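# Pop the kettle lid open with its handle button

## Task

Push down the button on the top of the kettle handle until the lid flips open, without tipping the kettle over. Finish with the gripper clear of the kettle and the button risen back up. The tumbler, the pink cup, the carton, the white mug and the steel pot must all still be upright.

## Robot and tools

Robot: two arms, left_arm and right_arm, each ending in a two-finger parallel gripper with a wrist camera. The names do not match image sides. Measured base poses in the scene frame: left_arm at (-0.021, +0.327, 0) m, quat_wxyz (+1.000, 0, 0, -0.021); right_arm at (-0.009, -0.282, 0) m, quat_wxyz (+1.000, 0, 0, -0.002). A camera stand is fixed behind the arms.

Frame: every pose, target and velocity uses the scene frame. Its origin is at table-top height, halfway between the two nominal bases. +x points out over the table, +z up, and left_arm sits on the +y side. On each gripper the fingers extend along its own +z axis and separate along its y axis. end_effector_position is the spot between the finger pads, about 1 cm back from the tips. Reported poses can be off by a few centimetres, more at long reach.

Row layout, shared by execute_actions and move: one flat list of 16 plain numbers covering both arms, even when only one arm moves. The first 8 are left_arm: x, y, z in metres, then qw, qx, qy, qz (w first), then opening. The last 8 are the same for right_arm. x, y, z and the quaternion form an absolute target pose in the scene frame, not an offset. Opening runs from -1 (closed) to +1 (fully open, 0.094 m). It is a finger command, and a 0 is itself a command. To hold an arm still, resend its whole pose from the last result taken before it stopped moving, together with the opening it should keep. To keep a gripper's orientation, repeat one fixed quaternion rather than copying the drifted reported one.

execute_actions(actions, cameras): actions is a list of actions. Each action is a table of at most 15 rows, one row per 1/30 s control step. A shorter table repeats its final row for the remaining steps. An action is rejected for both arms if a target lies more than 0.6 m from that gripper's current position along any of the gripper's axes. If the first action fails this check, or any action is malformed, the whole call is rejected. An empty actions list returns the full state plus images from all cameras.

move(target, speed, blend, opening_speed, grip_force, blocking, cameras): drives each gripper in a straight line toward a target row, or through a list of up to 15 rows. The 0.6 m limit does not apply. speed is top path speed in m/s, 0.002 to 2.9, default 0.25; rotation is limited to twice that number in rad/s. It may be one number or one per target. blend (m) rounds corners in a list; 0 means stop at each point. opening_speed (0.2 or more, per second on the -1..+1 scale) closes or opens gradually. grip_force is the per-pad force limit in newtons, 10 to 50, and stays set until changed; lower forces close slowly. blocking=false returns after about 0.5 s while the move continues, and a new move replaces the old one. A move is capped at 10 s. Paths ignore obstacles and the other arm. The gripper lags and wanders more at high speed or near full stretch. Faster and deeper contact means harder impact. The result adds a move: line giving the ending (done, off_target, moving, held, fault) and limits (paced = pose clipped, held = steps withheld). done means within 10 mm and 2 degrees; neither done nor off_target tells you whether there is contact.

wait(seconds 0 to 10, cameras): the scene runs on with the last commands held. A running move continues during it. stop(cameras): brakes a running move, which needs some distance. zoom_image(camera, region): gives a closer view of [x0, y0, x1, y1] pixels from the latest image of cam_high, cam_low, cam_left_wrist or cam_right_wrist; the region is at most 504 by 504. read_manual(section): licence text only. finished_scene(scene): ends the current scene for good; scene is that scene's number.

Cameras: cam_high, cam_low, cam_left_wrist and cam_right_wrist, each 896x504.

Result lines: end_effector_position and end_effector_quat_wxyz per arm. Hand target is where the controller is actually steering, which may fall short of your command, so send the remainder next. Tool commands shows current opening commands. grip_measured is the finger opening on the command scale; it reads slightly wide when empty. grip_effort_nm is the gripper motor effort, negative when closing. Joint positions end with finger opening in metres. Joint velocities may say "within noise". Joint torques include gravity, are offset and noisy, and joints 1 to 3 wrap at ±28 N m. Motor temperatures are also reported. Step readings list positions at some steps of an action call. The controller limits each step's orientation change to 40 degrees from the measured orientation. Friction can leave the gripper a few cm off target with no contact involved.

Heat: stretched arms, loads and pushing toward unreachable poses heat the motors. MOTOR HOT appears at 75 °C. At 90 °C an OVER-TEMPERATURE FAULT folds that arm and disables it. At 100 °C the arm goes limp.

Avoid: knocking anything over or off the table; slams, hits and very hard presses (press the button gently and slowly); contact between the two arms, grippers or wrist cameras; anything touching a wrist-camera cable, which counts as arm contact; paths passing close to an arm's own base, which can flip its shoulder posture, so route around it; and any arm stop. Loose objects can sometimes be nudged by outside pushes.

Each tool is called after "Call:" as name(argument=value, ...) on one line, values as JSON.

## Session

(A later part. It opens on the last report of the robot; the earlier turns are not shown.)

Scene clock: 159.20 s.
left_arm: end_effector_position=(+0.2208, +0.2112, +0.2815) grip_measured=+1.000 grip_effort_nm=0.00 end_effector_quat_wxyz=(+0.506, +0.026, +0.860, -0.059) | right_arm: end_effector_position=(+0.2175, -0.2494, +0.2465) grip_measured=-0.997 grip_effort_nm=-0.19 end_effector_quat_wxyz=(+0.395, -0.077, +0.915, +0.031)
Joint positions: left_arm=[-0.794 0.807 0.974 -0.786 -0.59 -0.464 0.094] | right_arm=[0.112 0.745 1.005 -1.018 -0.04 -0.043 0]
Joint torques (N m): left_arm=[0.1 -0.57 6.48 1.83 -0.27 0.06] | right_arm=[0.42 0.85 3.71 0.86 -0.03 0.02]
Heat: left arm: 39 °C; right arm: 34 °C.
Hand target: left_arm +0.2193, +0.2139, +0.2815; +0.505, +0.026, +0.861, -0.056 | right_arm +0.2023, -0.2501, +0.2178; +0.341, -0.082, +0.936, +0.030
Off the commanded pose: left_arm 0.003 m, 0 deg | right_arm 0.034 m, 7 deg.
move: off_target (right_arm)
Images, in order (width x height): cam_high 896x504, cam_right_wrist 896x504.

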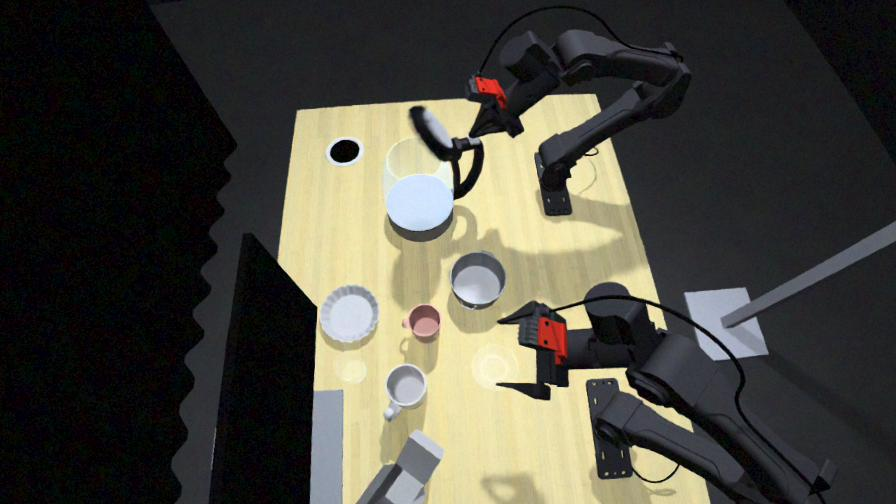

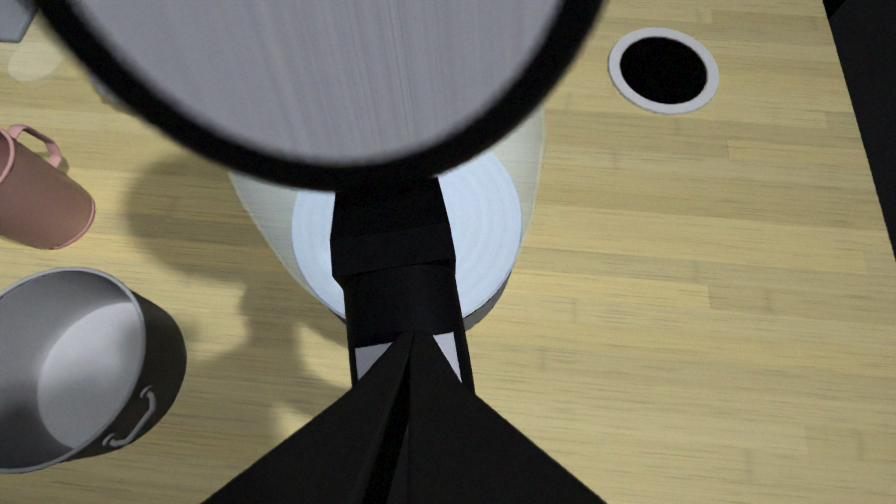

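Call:
move(target=[[0.2193,0.2139,0.2815,0.505,0.026,0.861,-0.056,1, 0.208,-0.250,0.26,0.3407,-0.082,0.9361,0.0298,-1],[0.2193,0.2139,0.2815,0.505,0.026,0.861,-0.056,1, 0.18,-0.250,0.32,0.3407,-0.082,0.9361,0.0298,-1]], speed=0.1, blend=0.01, cameras=["cam_high","cam_right_wrist"])

Call:
zoom_image(camera="cam_high", region=[370, 110, 510, 210])

Scene clock: 164.93 s.
left_arm: end_effector_position=(+0.2208, +0.2112, +0.2815) grip_measured=+1.000 grip_effort_nm=0.00 end_effector_quat_wxyz=(+0.506, +0.026, +0.860, -0.059) | right_arm: end_effector_position=(+0.1795, -0.2498, +0.3103) grip_measured=-0.997 grip_effort_nm=-0.19 end_effector_quat_wxyz=(+0.328, -0.086, +0.940, +0.030)
Joint positions: left_arm=[-0.794 0.807 0.974 -0.786 -0.59 -0.464 0.094] | right_arm=[0.144 0.911 1.462 -1.449 -0.027 -0.033 0]
Joint torques (N m): left_arm=[0.14 -0.72 6.41 1.8 -0.23 -0.02] | right_arm=[0.49 0.61 7.87 1.44 0.05 0.17]
Heat: left arm: 39 °C; right arm: 33 °C.
Hand target: left_arm +0.2193, +0.2139, +0.2815; +0.505, +0.026, +0.861, -0.056 | right_arm +0.1799, -0.2500, +0.3199; +0.341, -0.082, +0.936, +0.030
Off the commanded pose: left_arm 0.003 m, 0 deg | right_arm 0.010 m, 2 deg.
move: done
Images, in order (width x height): cam_high 896x504, cam_right_wrist 896x504.

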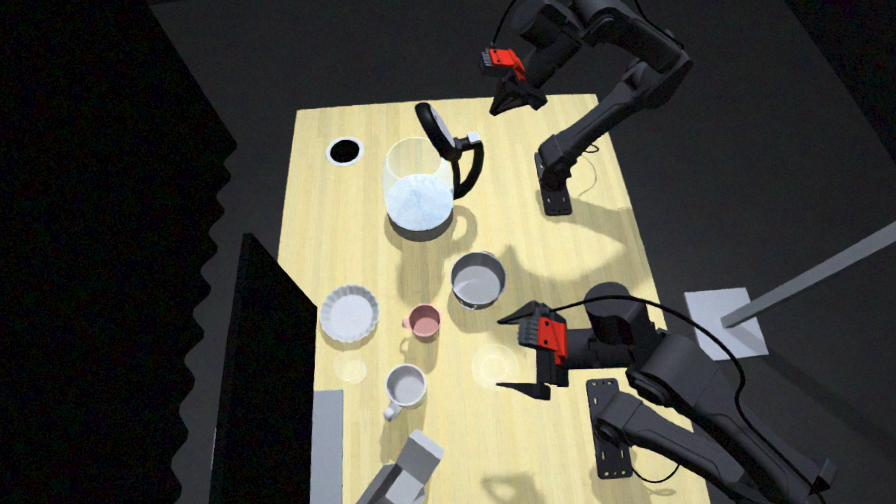

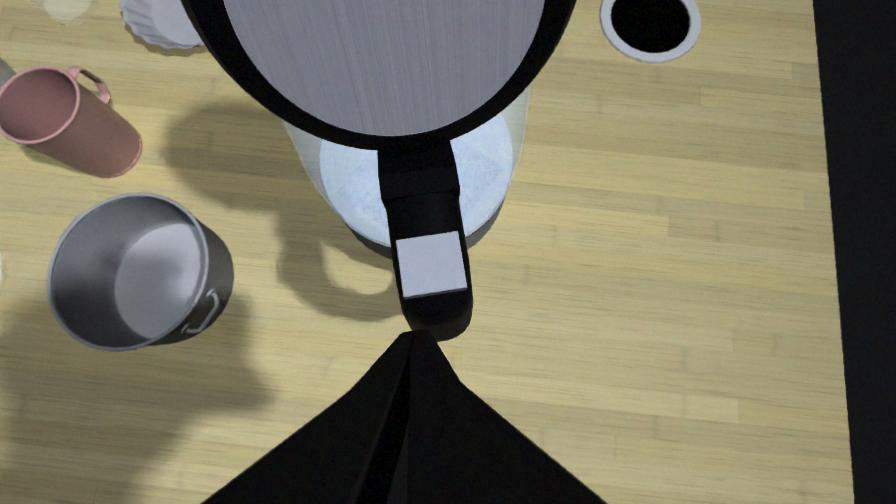

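Scaled by 3.600 from the camera's 896x504 image, which has a finer 1280x720 frame.

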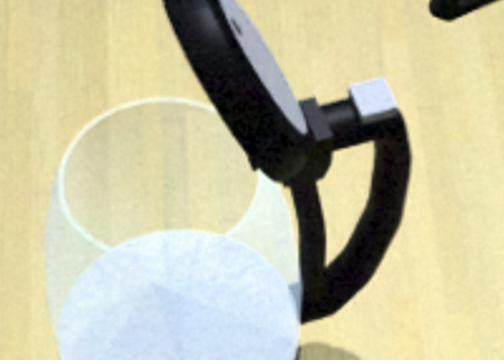

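Call:
finished_scene(scene=1)

The scene is finished: the task was done.


## Next scene

The same job, from a new start.

Call:
execute_actions(actions=[])

Scene clock: 0.00 s.
left_arm: end_effector_position=(+0.2437, +0.0358, +0.3237) grip_measured=+1.000 grip_effort_nm=n/a end_effector_quat_wxyz=(+0.606, +0.128, +0.705, -0.345) | right_arm: end_effector_position=(+0.3187, -0.1480, +0.2133) grip_measured=+1.000 grip_effort_nm=n/a end_effector_quat_wxyz=(+0.423, +0.038, +0.890, +0.164)
Joint positions: left_arm=[-0.91 1.076 0.754 0.294 -0.254 -0.345 0.094] | right_arm=[0.429 1.1 0.888 -0.419 0.079 0.471 0.094]
Joint velocities: within noise
Joint torques (N m): no reading
Motor temperatures (°C): left_arm=[26 30 29 28 27 26 25] | right_arm=[25 28 30 29 29 26 25]
Heat: left arm: 30 °C; right arm: 30 °C.
Hand target: left_arm +0.2432, +0.0367, +0.3240; +0.605, +0.129, +0.706, -0.344 | right_arm +0.3203, -0.1479, +0.2233; +0.434, +0.038, +0.884, +0.168
Tool commands: left_gripper/opening=+1.0 right_gripper/opening=+1.0

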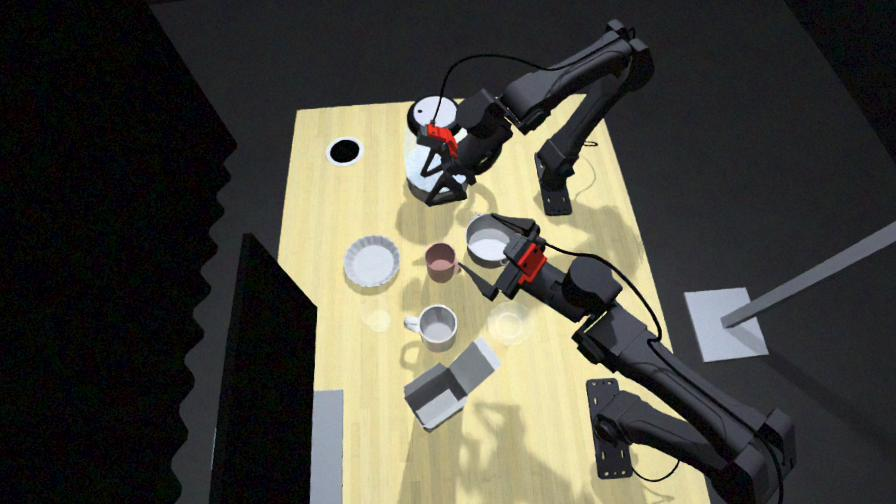

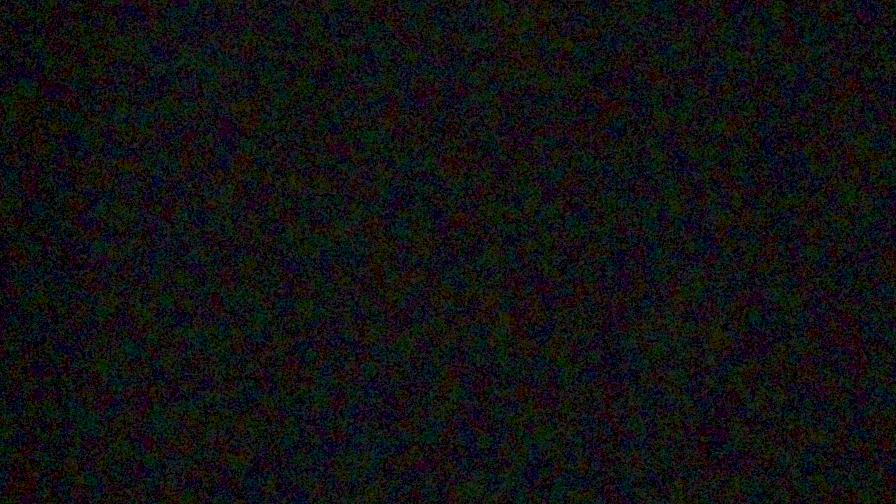

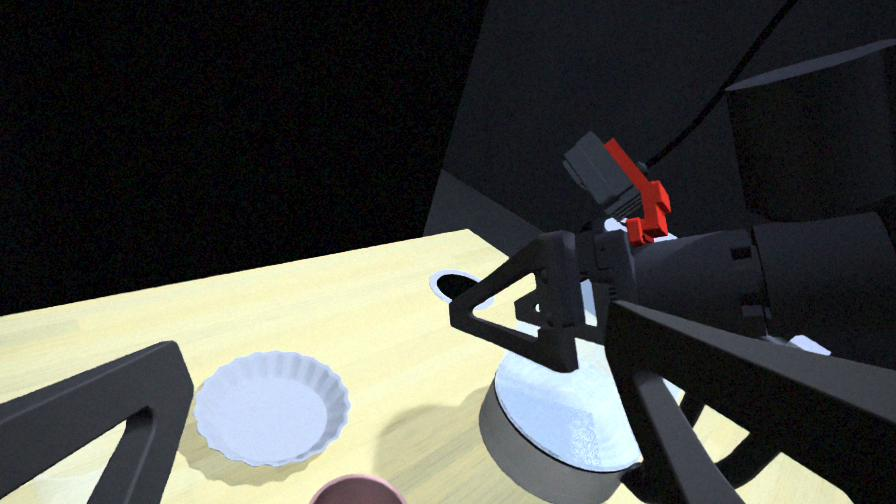

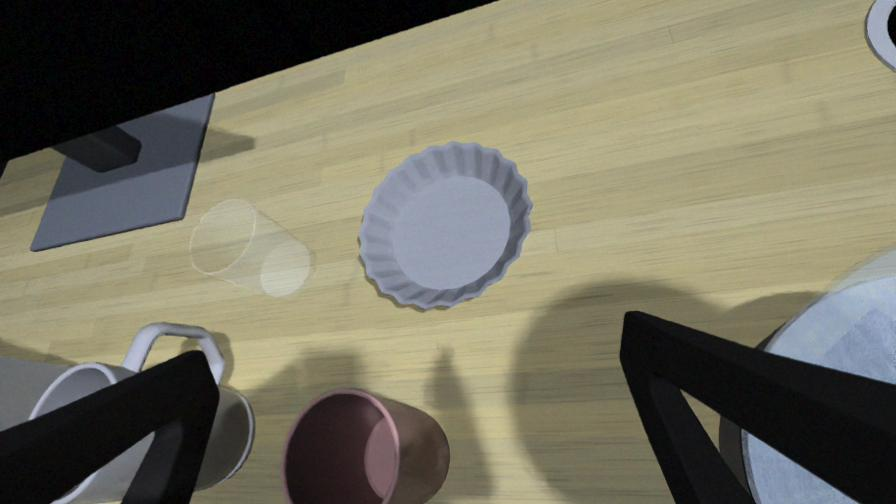

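Call:
zoom_image(camera="cam_high", region=[390, 80, 530, 220])

Call:
zoom_image(camera="cam_left_wrist", region=[480, 200, 880, 500])

Scaled by 3.600 from the camera's 896x504 image, which has a finer 1280x720 frame.

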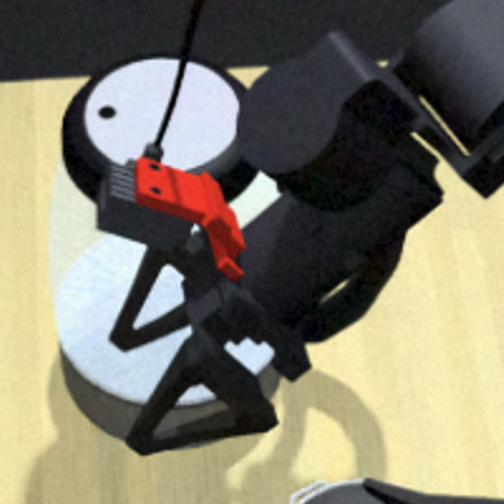

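Scaled by 1.260 from the camera's 896x504 image, which has a finer 1280x720 frame.

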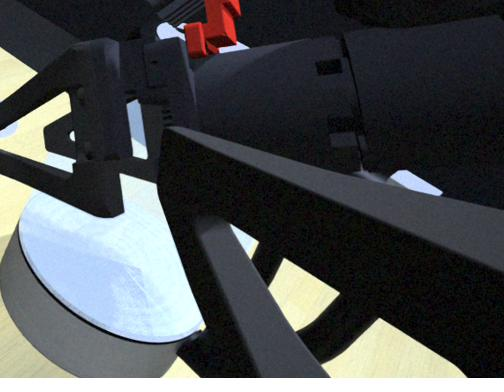

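Call:
move(target=[[0.2432,0.0367,0.3240,0.605,0.129,0.706,-0.344,1, 0.31,-0.150,0.36,0.434,0.038,0.884,0.168,-1],[0.2432,0.0367,0.3240,0.605,0.129,0.706,-0.344,1, 0.19,-0.26,0.37,0.383,0,0.924,0,-1]], blend=0.05, speed=0.3, cameras=["cam_high","cam_right_wrist"])

Call:
zoom_image(camera="cam_high", region=[390, 70, 550, 210])

Scene clock: 38.33 s.
left_arm: end_effector_position=(+0.2437, +0.0358, +0.3237) grip_measured=+1.000 grip_effort_nm=0.00 end_effector_quat_wxyz=(+0.606, +0.128, +0.705, -0.345) | right_arm: end_effector_position=(+0.1905, -0.2574, +0.3636) grip_measured=-0.997 grip_effort_nm=-0.18 end_effector_quat_wxyz=(+0.375, +0.001, +0.927, +0.004)
Joint positions: left_arm=[-0.91 1.076 0.754 0.294 -0.254 -0.345 0.094] | right_arm=[0.299 1.011 1.703 -1.514 0.198 0.219 0]
Joint torques (N m): left_arm=[0.17 -3.23 6.94 2.15 0.03 0.04] | right_arm=[-0.5 0.31 6.82 1.52 0.13 -0.05]
Motor temperatures (°C): left_arm=[26 31 31 36 27 26 25] | right_arm=[25 29 34 32 28 26 25]
Heat: left arm: 36 °C; right arm: 34 °C.
Hand target: left_arm +0.2432, +0.0367, +0.3240; +0.605, +0.129, +0.706, -0.344 | right_arm +0.1899, -0.2600, +0.3699; +0.383, +0.000, +0.924, +0.000
Off the commanded pose: left_arm 0.001 m, 0 deg | right_arm 0.007 m, 1 deg.
move: done
Images, in order (width x height): cam_high 896x504, cam_right_wrist 896x504.

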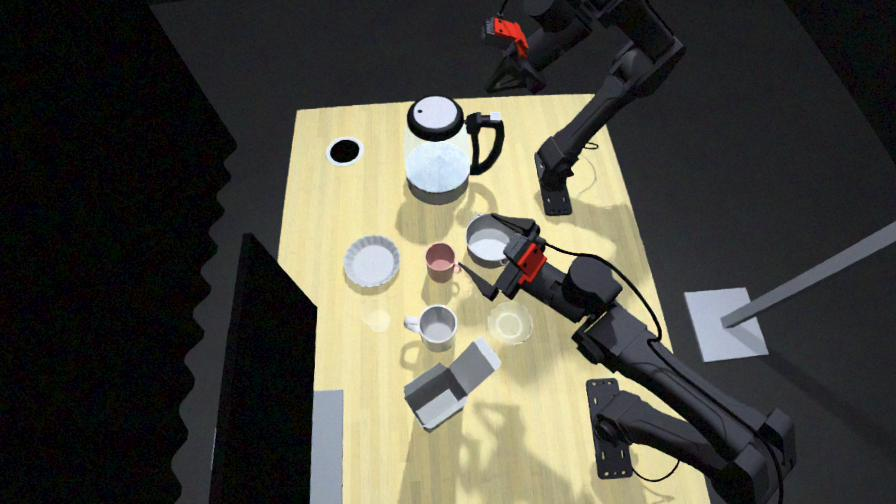

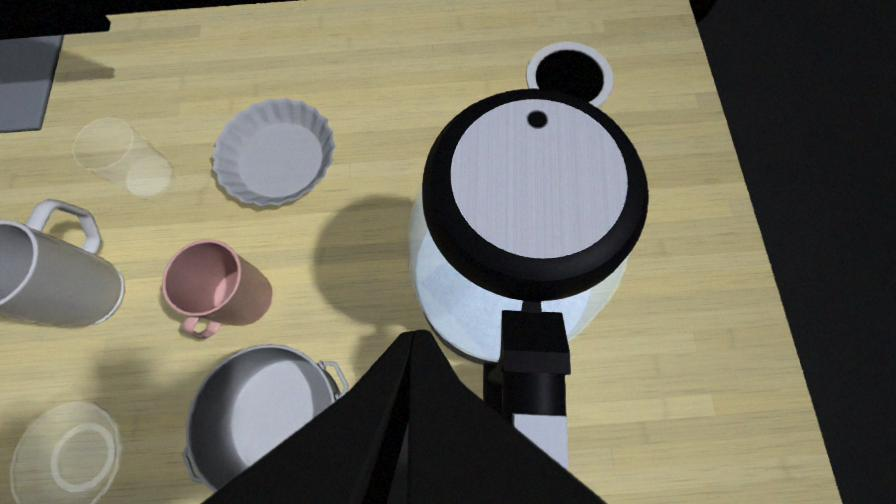

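Scaled by 3.150 from the camera's 896x504 image, which has a finer 1280x720 frame.

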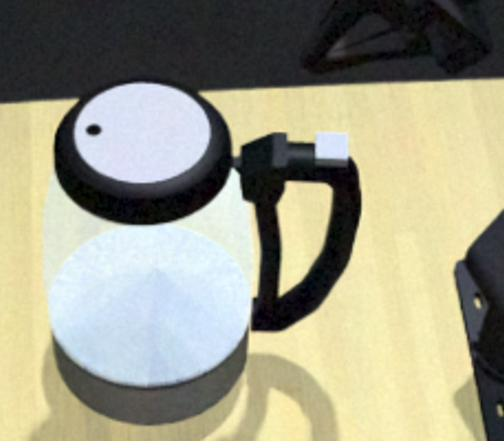

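Call:
move(target=[0.2432,0.0367,0.3240,0.605,0.129,0.706,-0.344,1, 0.160,-0.304,0.275,0.3414,0.0574,0.938,-0.0209,-1], speed=0.15, cameras=["cam_high","cam_right_wrist"])

Call:
zoom_image(camera="cam_high", region=[420, 50, 560, 190])

Scene clock: 62.30 s.
left_arm: end_effector_position=(+0.2437, +0.0358, +0.3237) grip_measured=+1.000 grip_effort_nm=0.00 end_effector_quat_wxyz=(+0.606, +0.128, +0.705, -0.345) | right_arm: end_effector_position=(+0.1593, -0.3041, +0.2754) grip_measured=-0.997 grip_effort_nm=-0.18 end_effector_quat_wxyz=(+0.334, +0.062, +0.940, -0.021)
Joint positions: left_arm=[-0.91 1.076 0.754 0.294 -0.254 -0.345 0.094] | right_arm=[-0.142 0.75 1.256 -1.394 -0.011 -0.011 0]
Joint torques (N m): left_arm=[0.02 -3.22 7.01 2.18 -0.02 0.04] | right_arm=[-0.51 0.21 4.77 1.68 -0.1 -0.06]
Heat: left arm: 37 °C; right arm: 33 °C.
Hand target: left_arm +0.2432, +0.0367, +0.3240; +0.605, +0.129, +0.706, -0.344 | right_arm +0.1600, -0.3040, +0.2750; +0.341, +0.058, +0.938, -0.021
Off the commanded pose: left_arm 0.001 m, 0 deg | right_arm 0.001 m, 1 deg.
move: done
Images, in order (width x height): cam_high 896x504, cam_right_wrist 896x504.

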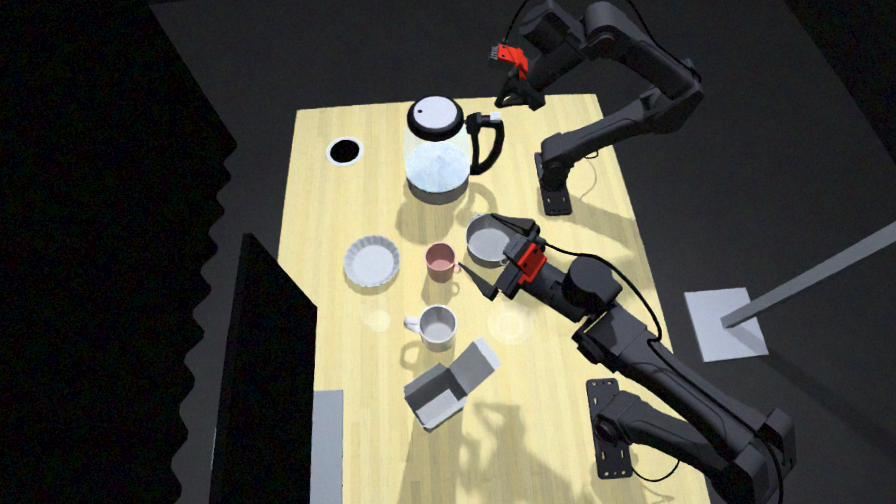

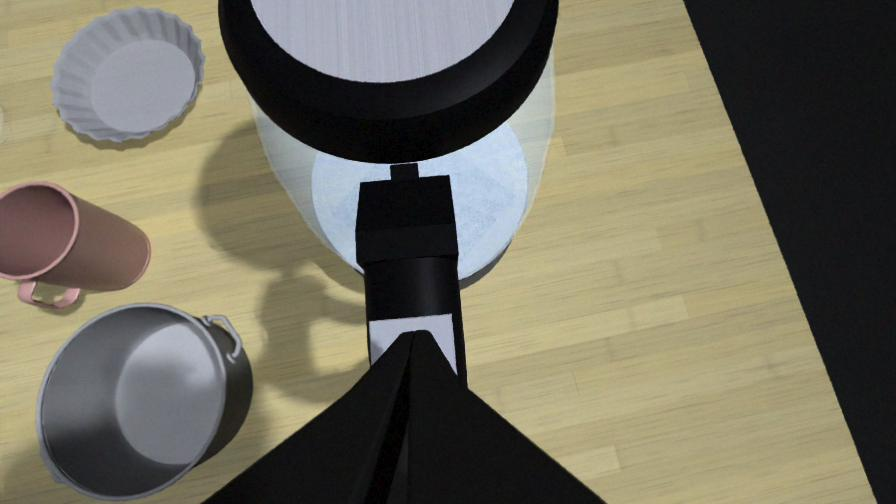

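Scaled by 3.600 from the camera's 896x504 image, which has a finer 1280x720 frame.

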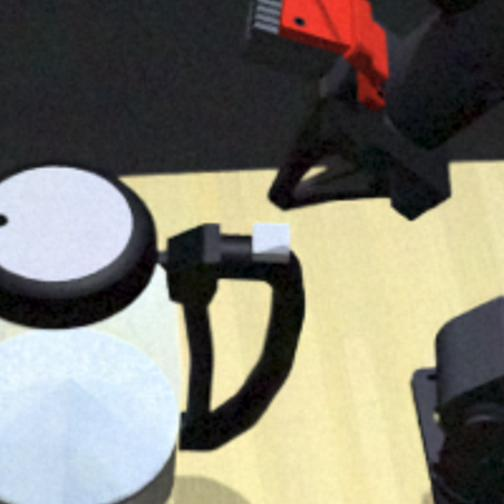

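Call:
move(target=[[0.2432,0.0367,0.3240,0.605,0.129,0.706,-0.344,1, 0.161,-0.303,0.258,0.3414,0.0574,0.938,-0.0209,-1],[0.2432,0.0367,0.3240,0.605,0.129,0.706,-0.344,1, 0.150,-0.303,0.220,0.3414,0.0574,0.938,-0.0209,-1]], speed=[0.1, 0.04], blend=0.005, cameras=["cam_high","cam_right_wrist"])

Scene clock: 74.43 s.
left_arm: end_effector_position=(+0.2437, +0.0358, +0.3237) grip_measured=+1.000 grip_effort_nm=0.00 end_effector_quat_wxyz=(+0.606, +0.128, +0.705, -0.345) | right_arm: end_effector_position=(+0.1627, -0.3047, +0.2466) grip_measured=-0.997 grip_effort_nm=-0.18 end_effector_quat_wxyz=(+0.388, +0.059, +0.920, -0.024)
Joint positions: left_arm=[-0.91 1.076 0.754 0.294 -0.254 -0.345 0.094] | right_arm=[-0.157 0.576 1.019 -1.216 -0.024 -0.021 0]
Joint torques (N m): left_arm=[-0.01 -3.1 6.94 2.17 -0.03 0.06] | right_arm=[-0.5 2.06 3.22 0.98 -0.09 -0.08]
Heat: left arm: 38 °C; right arm: 33 °C.
Hand target: left_arm +0.2432, +0.0367, +0.3240; +0.605, +0.129, +0.706, -0.344 | right_arm +0.1502, -0.3028, +0.2215; +0.341, +0.057, +0.938, -0.021
Off the commanded pose: left_arm 0.001 m, 0 deg | right_arm 0.030 m, 6 deg.
move: off_target (right_arm)
Images, in order (width x height): cam_high 896x504, cam_right_wrist 896x504.

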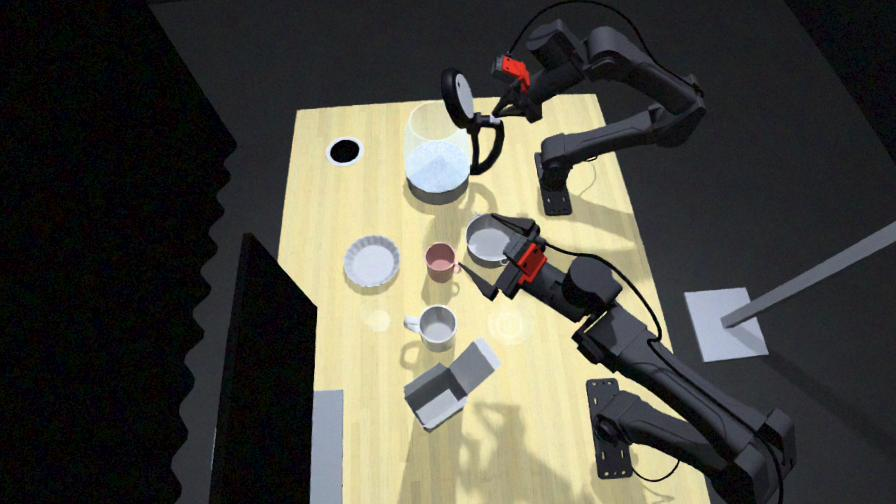

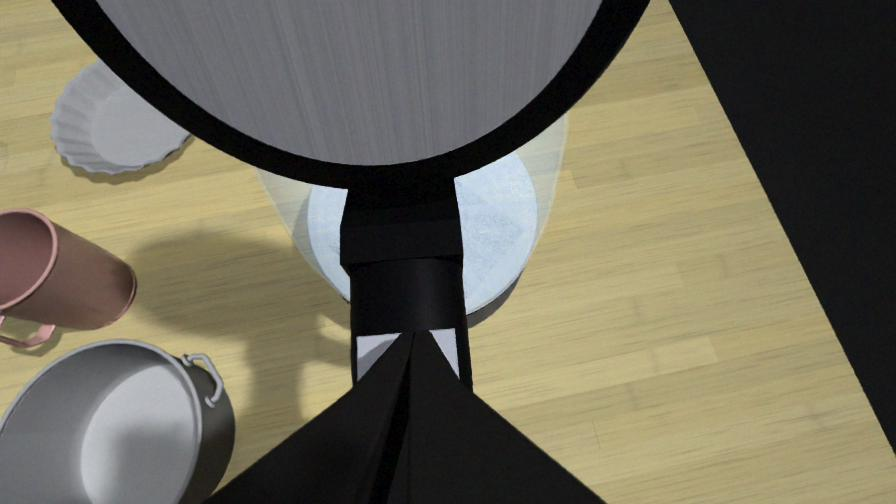

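Lid opened. Lift off.

Call:
move(target=[[0.2432,0.0367,0.3240,0.605,0.129,0.706,-0.344,1, 0.155,-0.303,0.258,0.3414,0.0574,0.938,-0.0209,-1],[0.2432,0.0367,0.3240,0.605,0.129,0.706,-0.344,1, 0.138,-0.303,0.295,0.3414,0.0574,0.938,-0.0209,-1]], speed=0.1, blend=0.01, cameras=["cam_high","cam_right_wrist"])

Call:
zoom_image(camera="cam_high", region=[420, 50, 560, 190])

Scene clock: 79.37 s.
left_arm: end_effector_position=(+0.2437, +0.0358, +0.3237) grip_measured=+1.000 grip_effort_nm=0.00 end_effector_quat_wxyz=(+0.606, +0.128, +0.705, -0.345) | right_arm: end_effector_position=(+0.1372, -0.3033, +0.2869) grip_measured=-0.997 grip_effort_nm=-0.18 end_effector_quat_wxyz=(+0.333, +0.062, +0.941, -0.021)
Joint positions: left_arm=[-0.91 1.076 0.754 0.294 -0.254 -0.345 0.094] | right_arm=[-0.211 0.726 1.327 -1.494 -0.053 -0.063 0]
Joint torques (N m): left_arm=[-0.12 -3 6.79 2.15 0.01 0.07] | right_arm=[-0.5 2.88 7.68 1.46 -0.14 -0.06]
Heat: left arm: 38 °C; right arm: 33 °C.
Hand target: left_arm +0.2432, +0.0367, +0.3240; +0.605, +0.129, +0.706, -0.344 | right_arm +0.1380, -0.3030, +0.2949; +0.341, +0.058, +0.938, -0.022
Off the commanded pose: left_arm 0.001 m, 0 deg | right_arm 0.008 m, 1 deg.
move: done
Images, in order (width x height): cam_high 896x504, cam_right_wrist 896x504.

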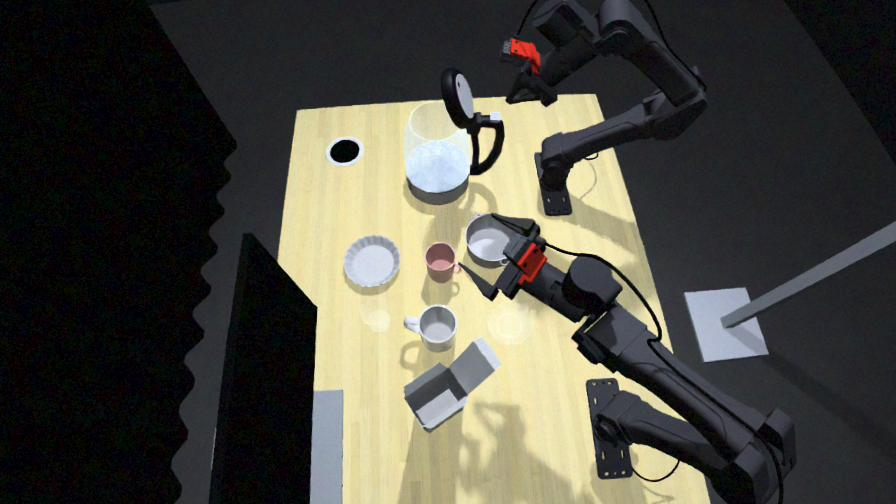

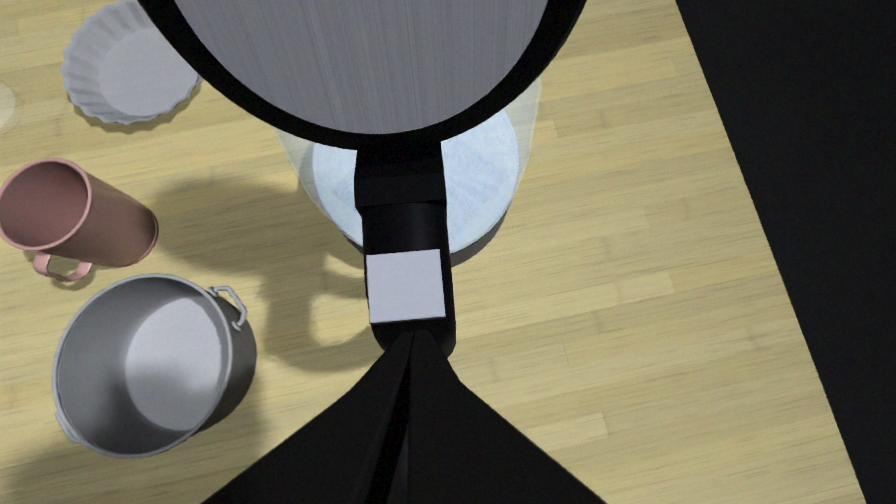

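Scaled by 3.600 from the camera's 896x504 image, which has a finer 1280x720 frame.

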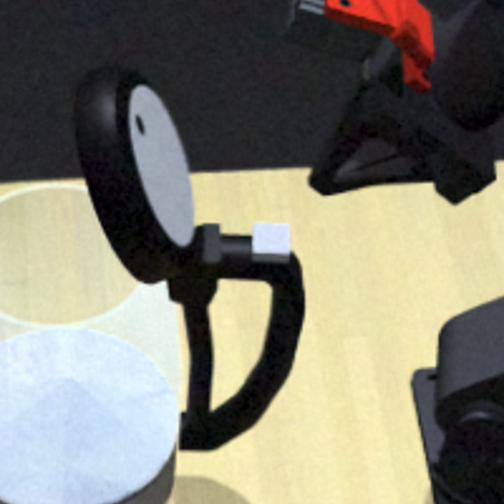

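Call:
finished_scene(scene=2)

The scene is finished: the task was done.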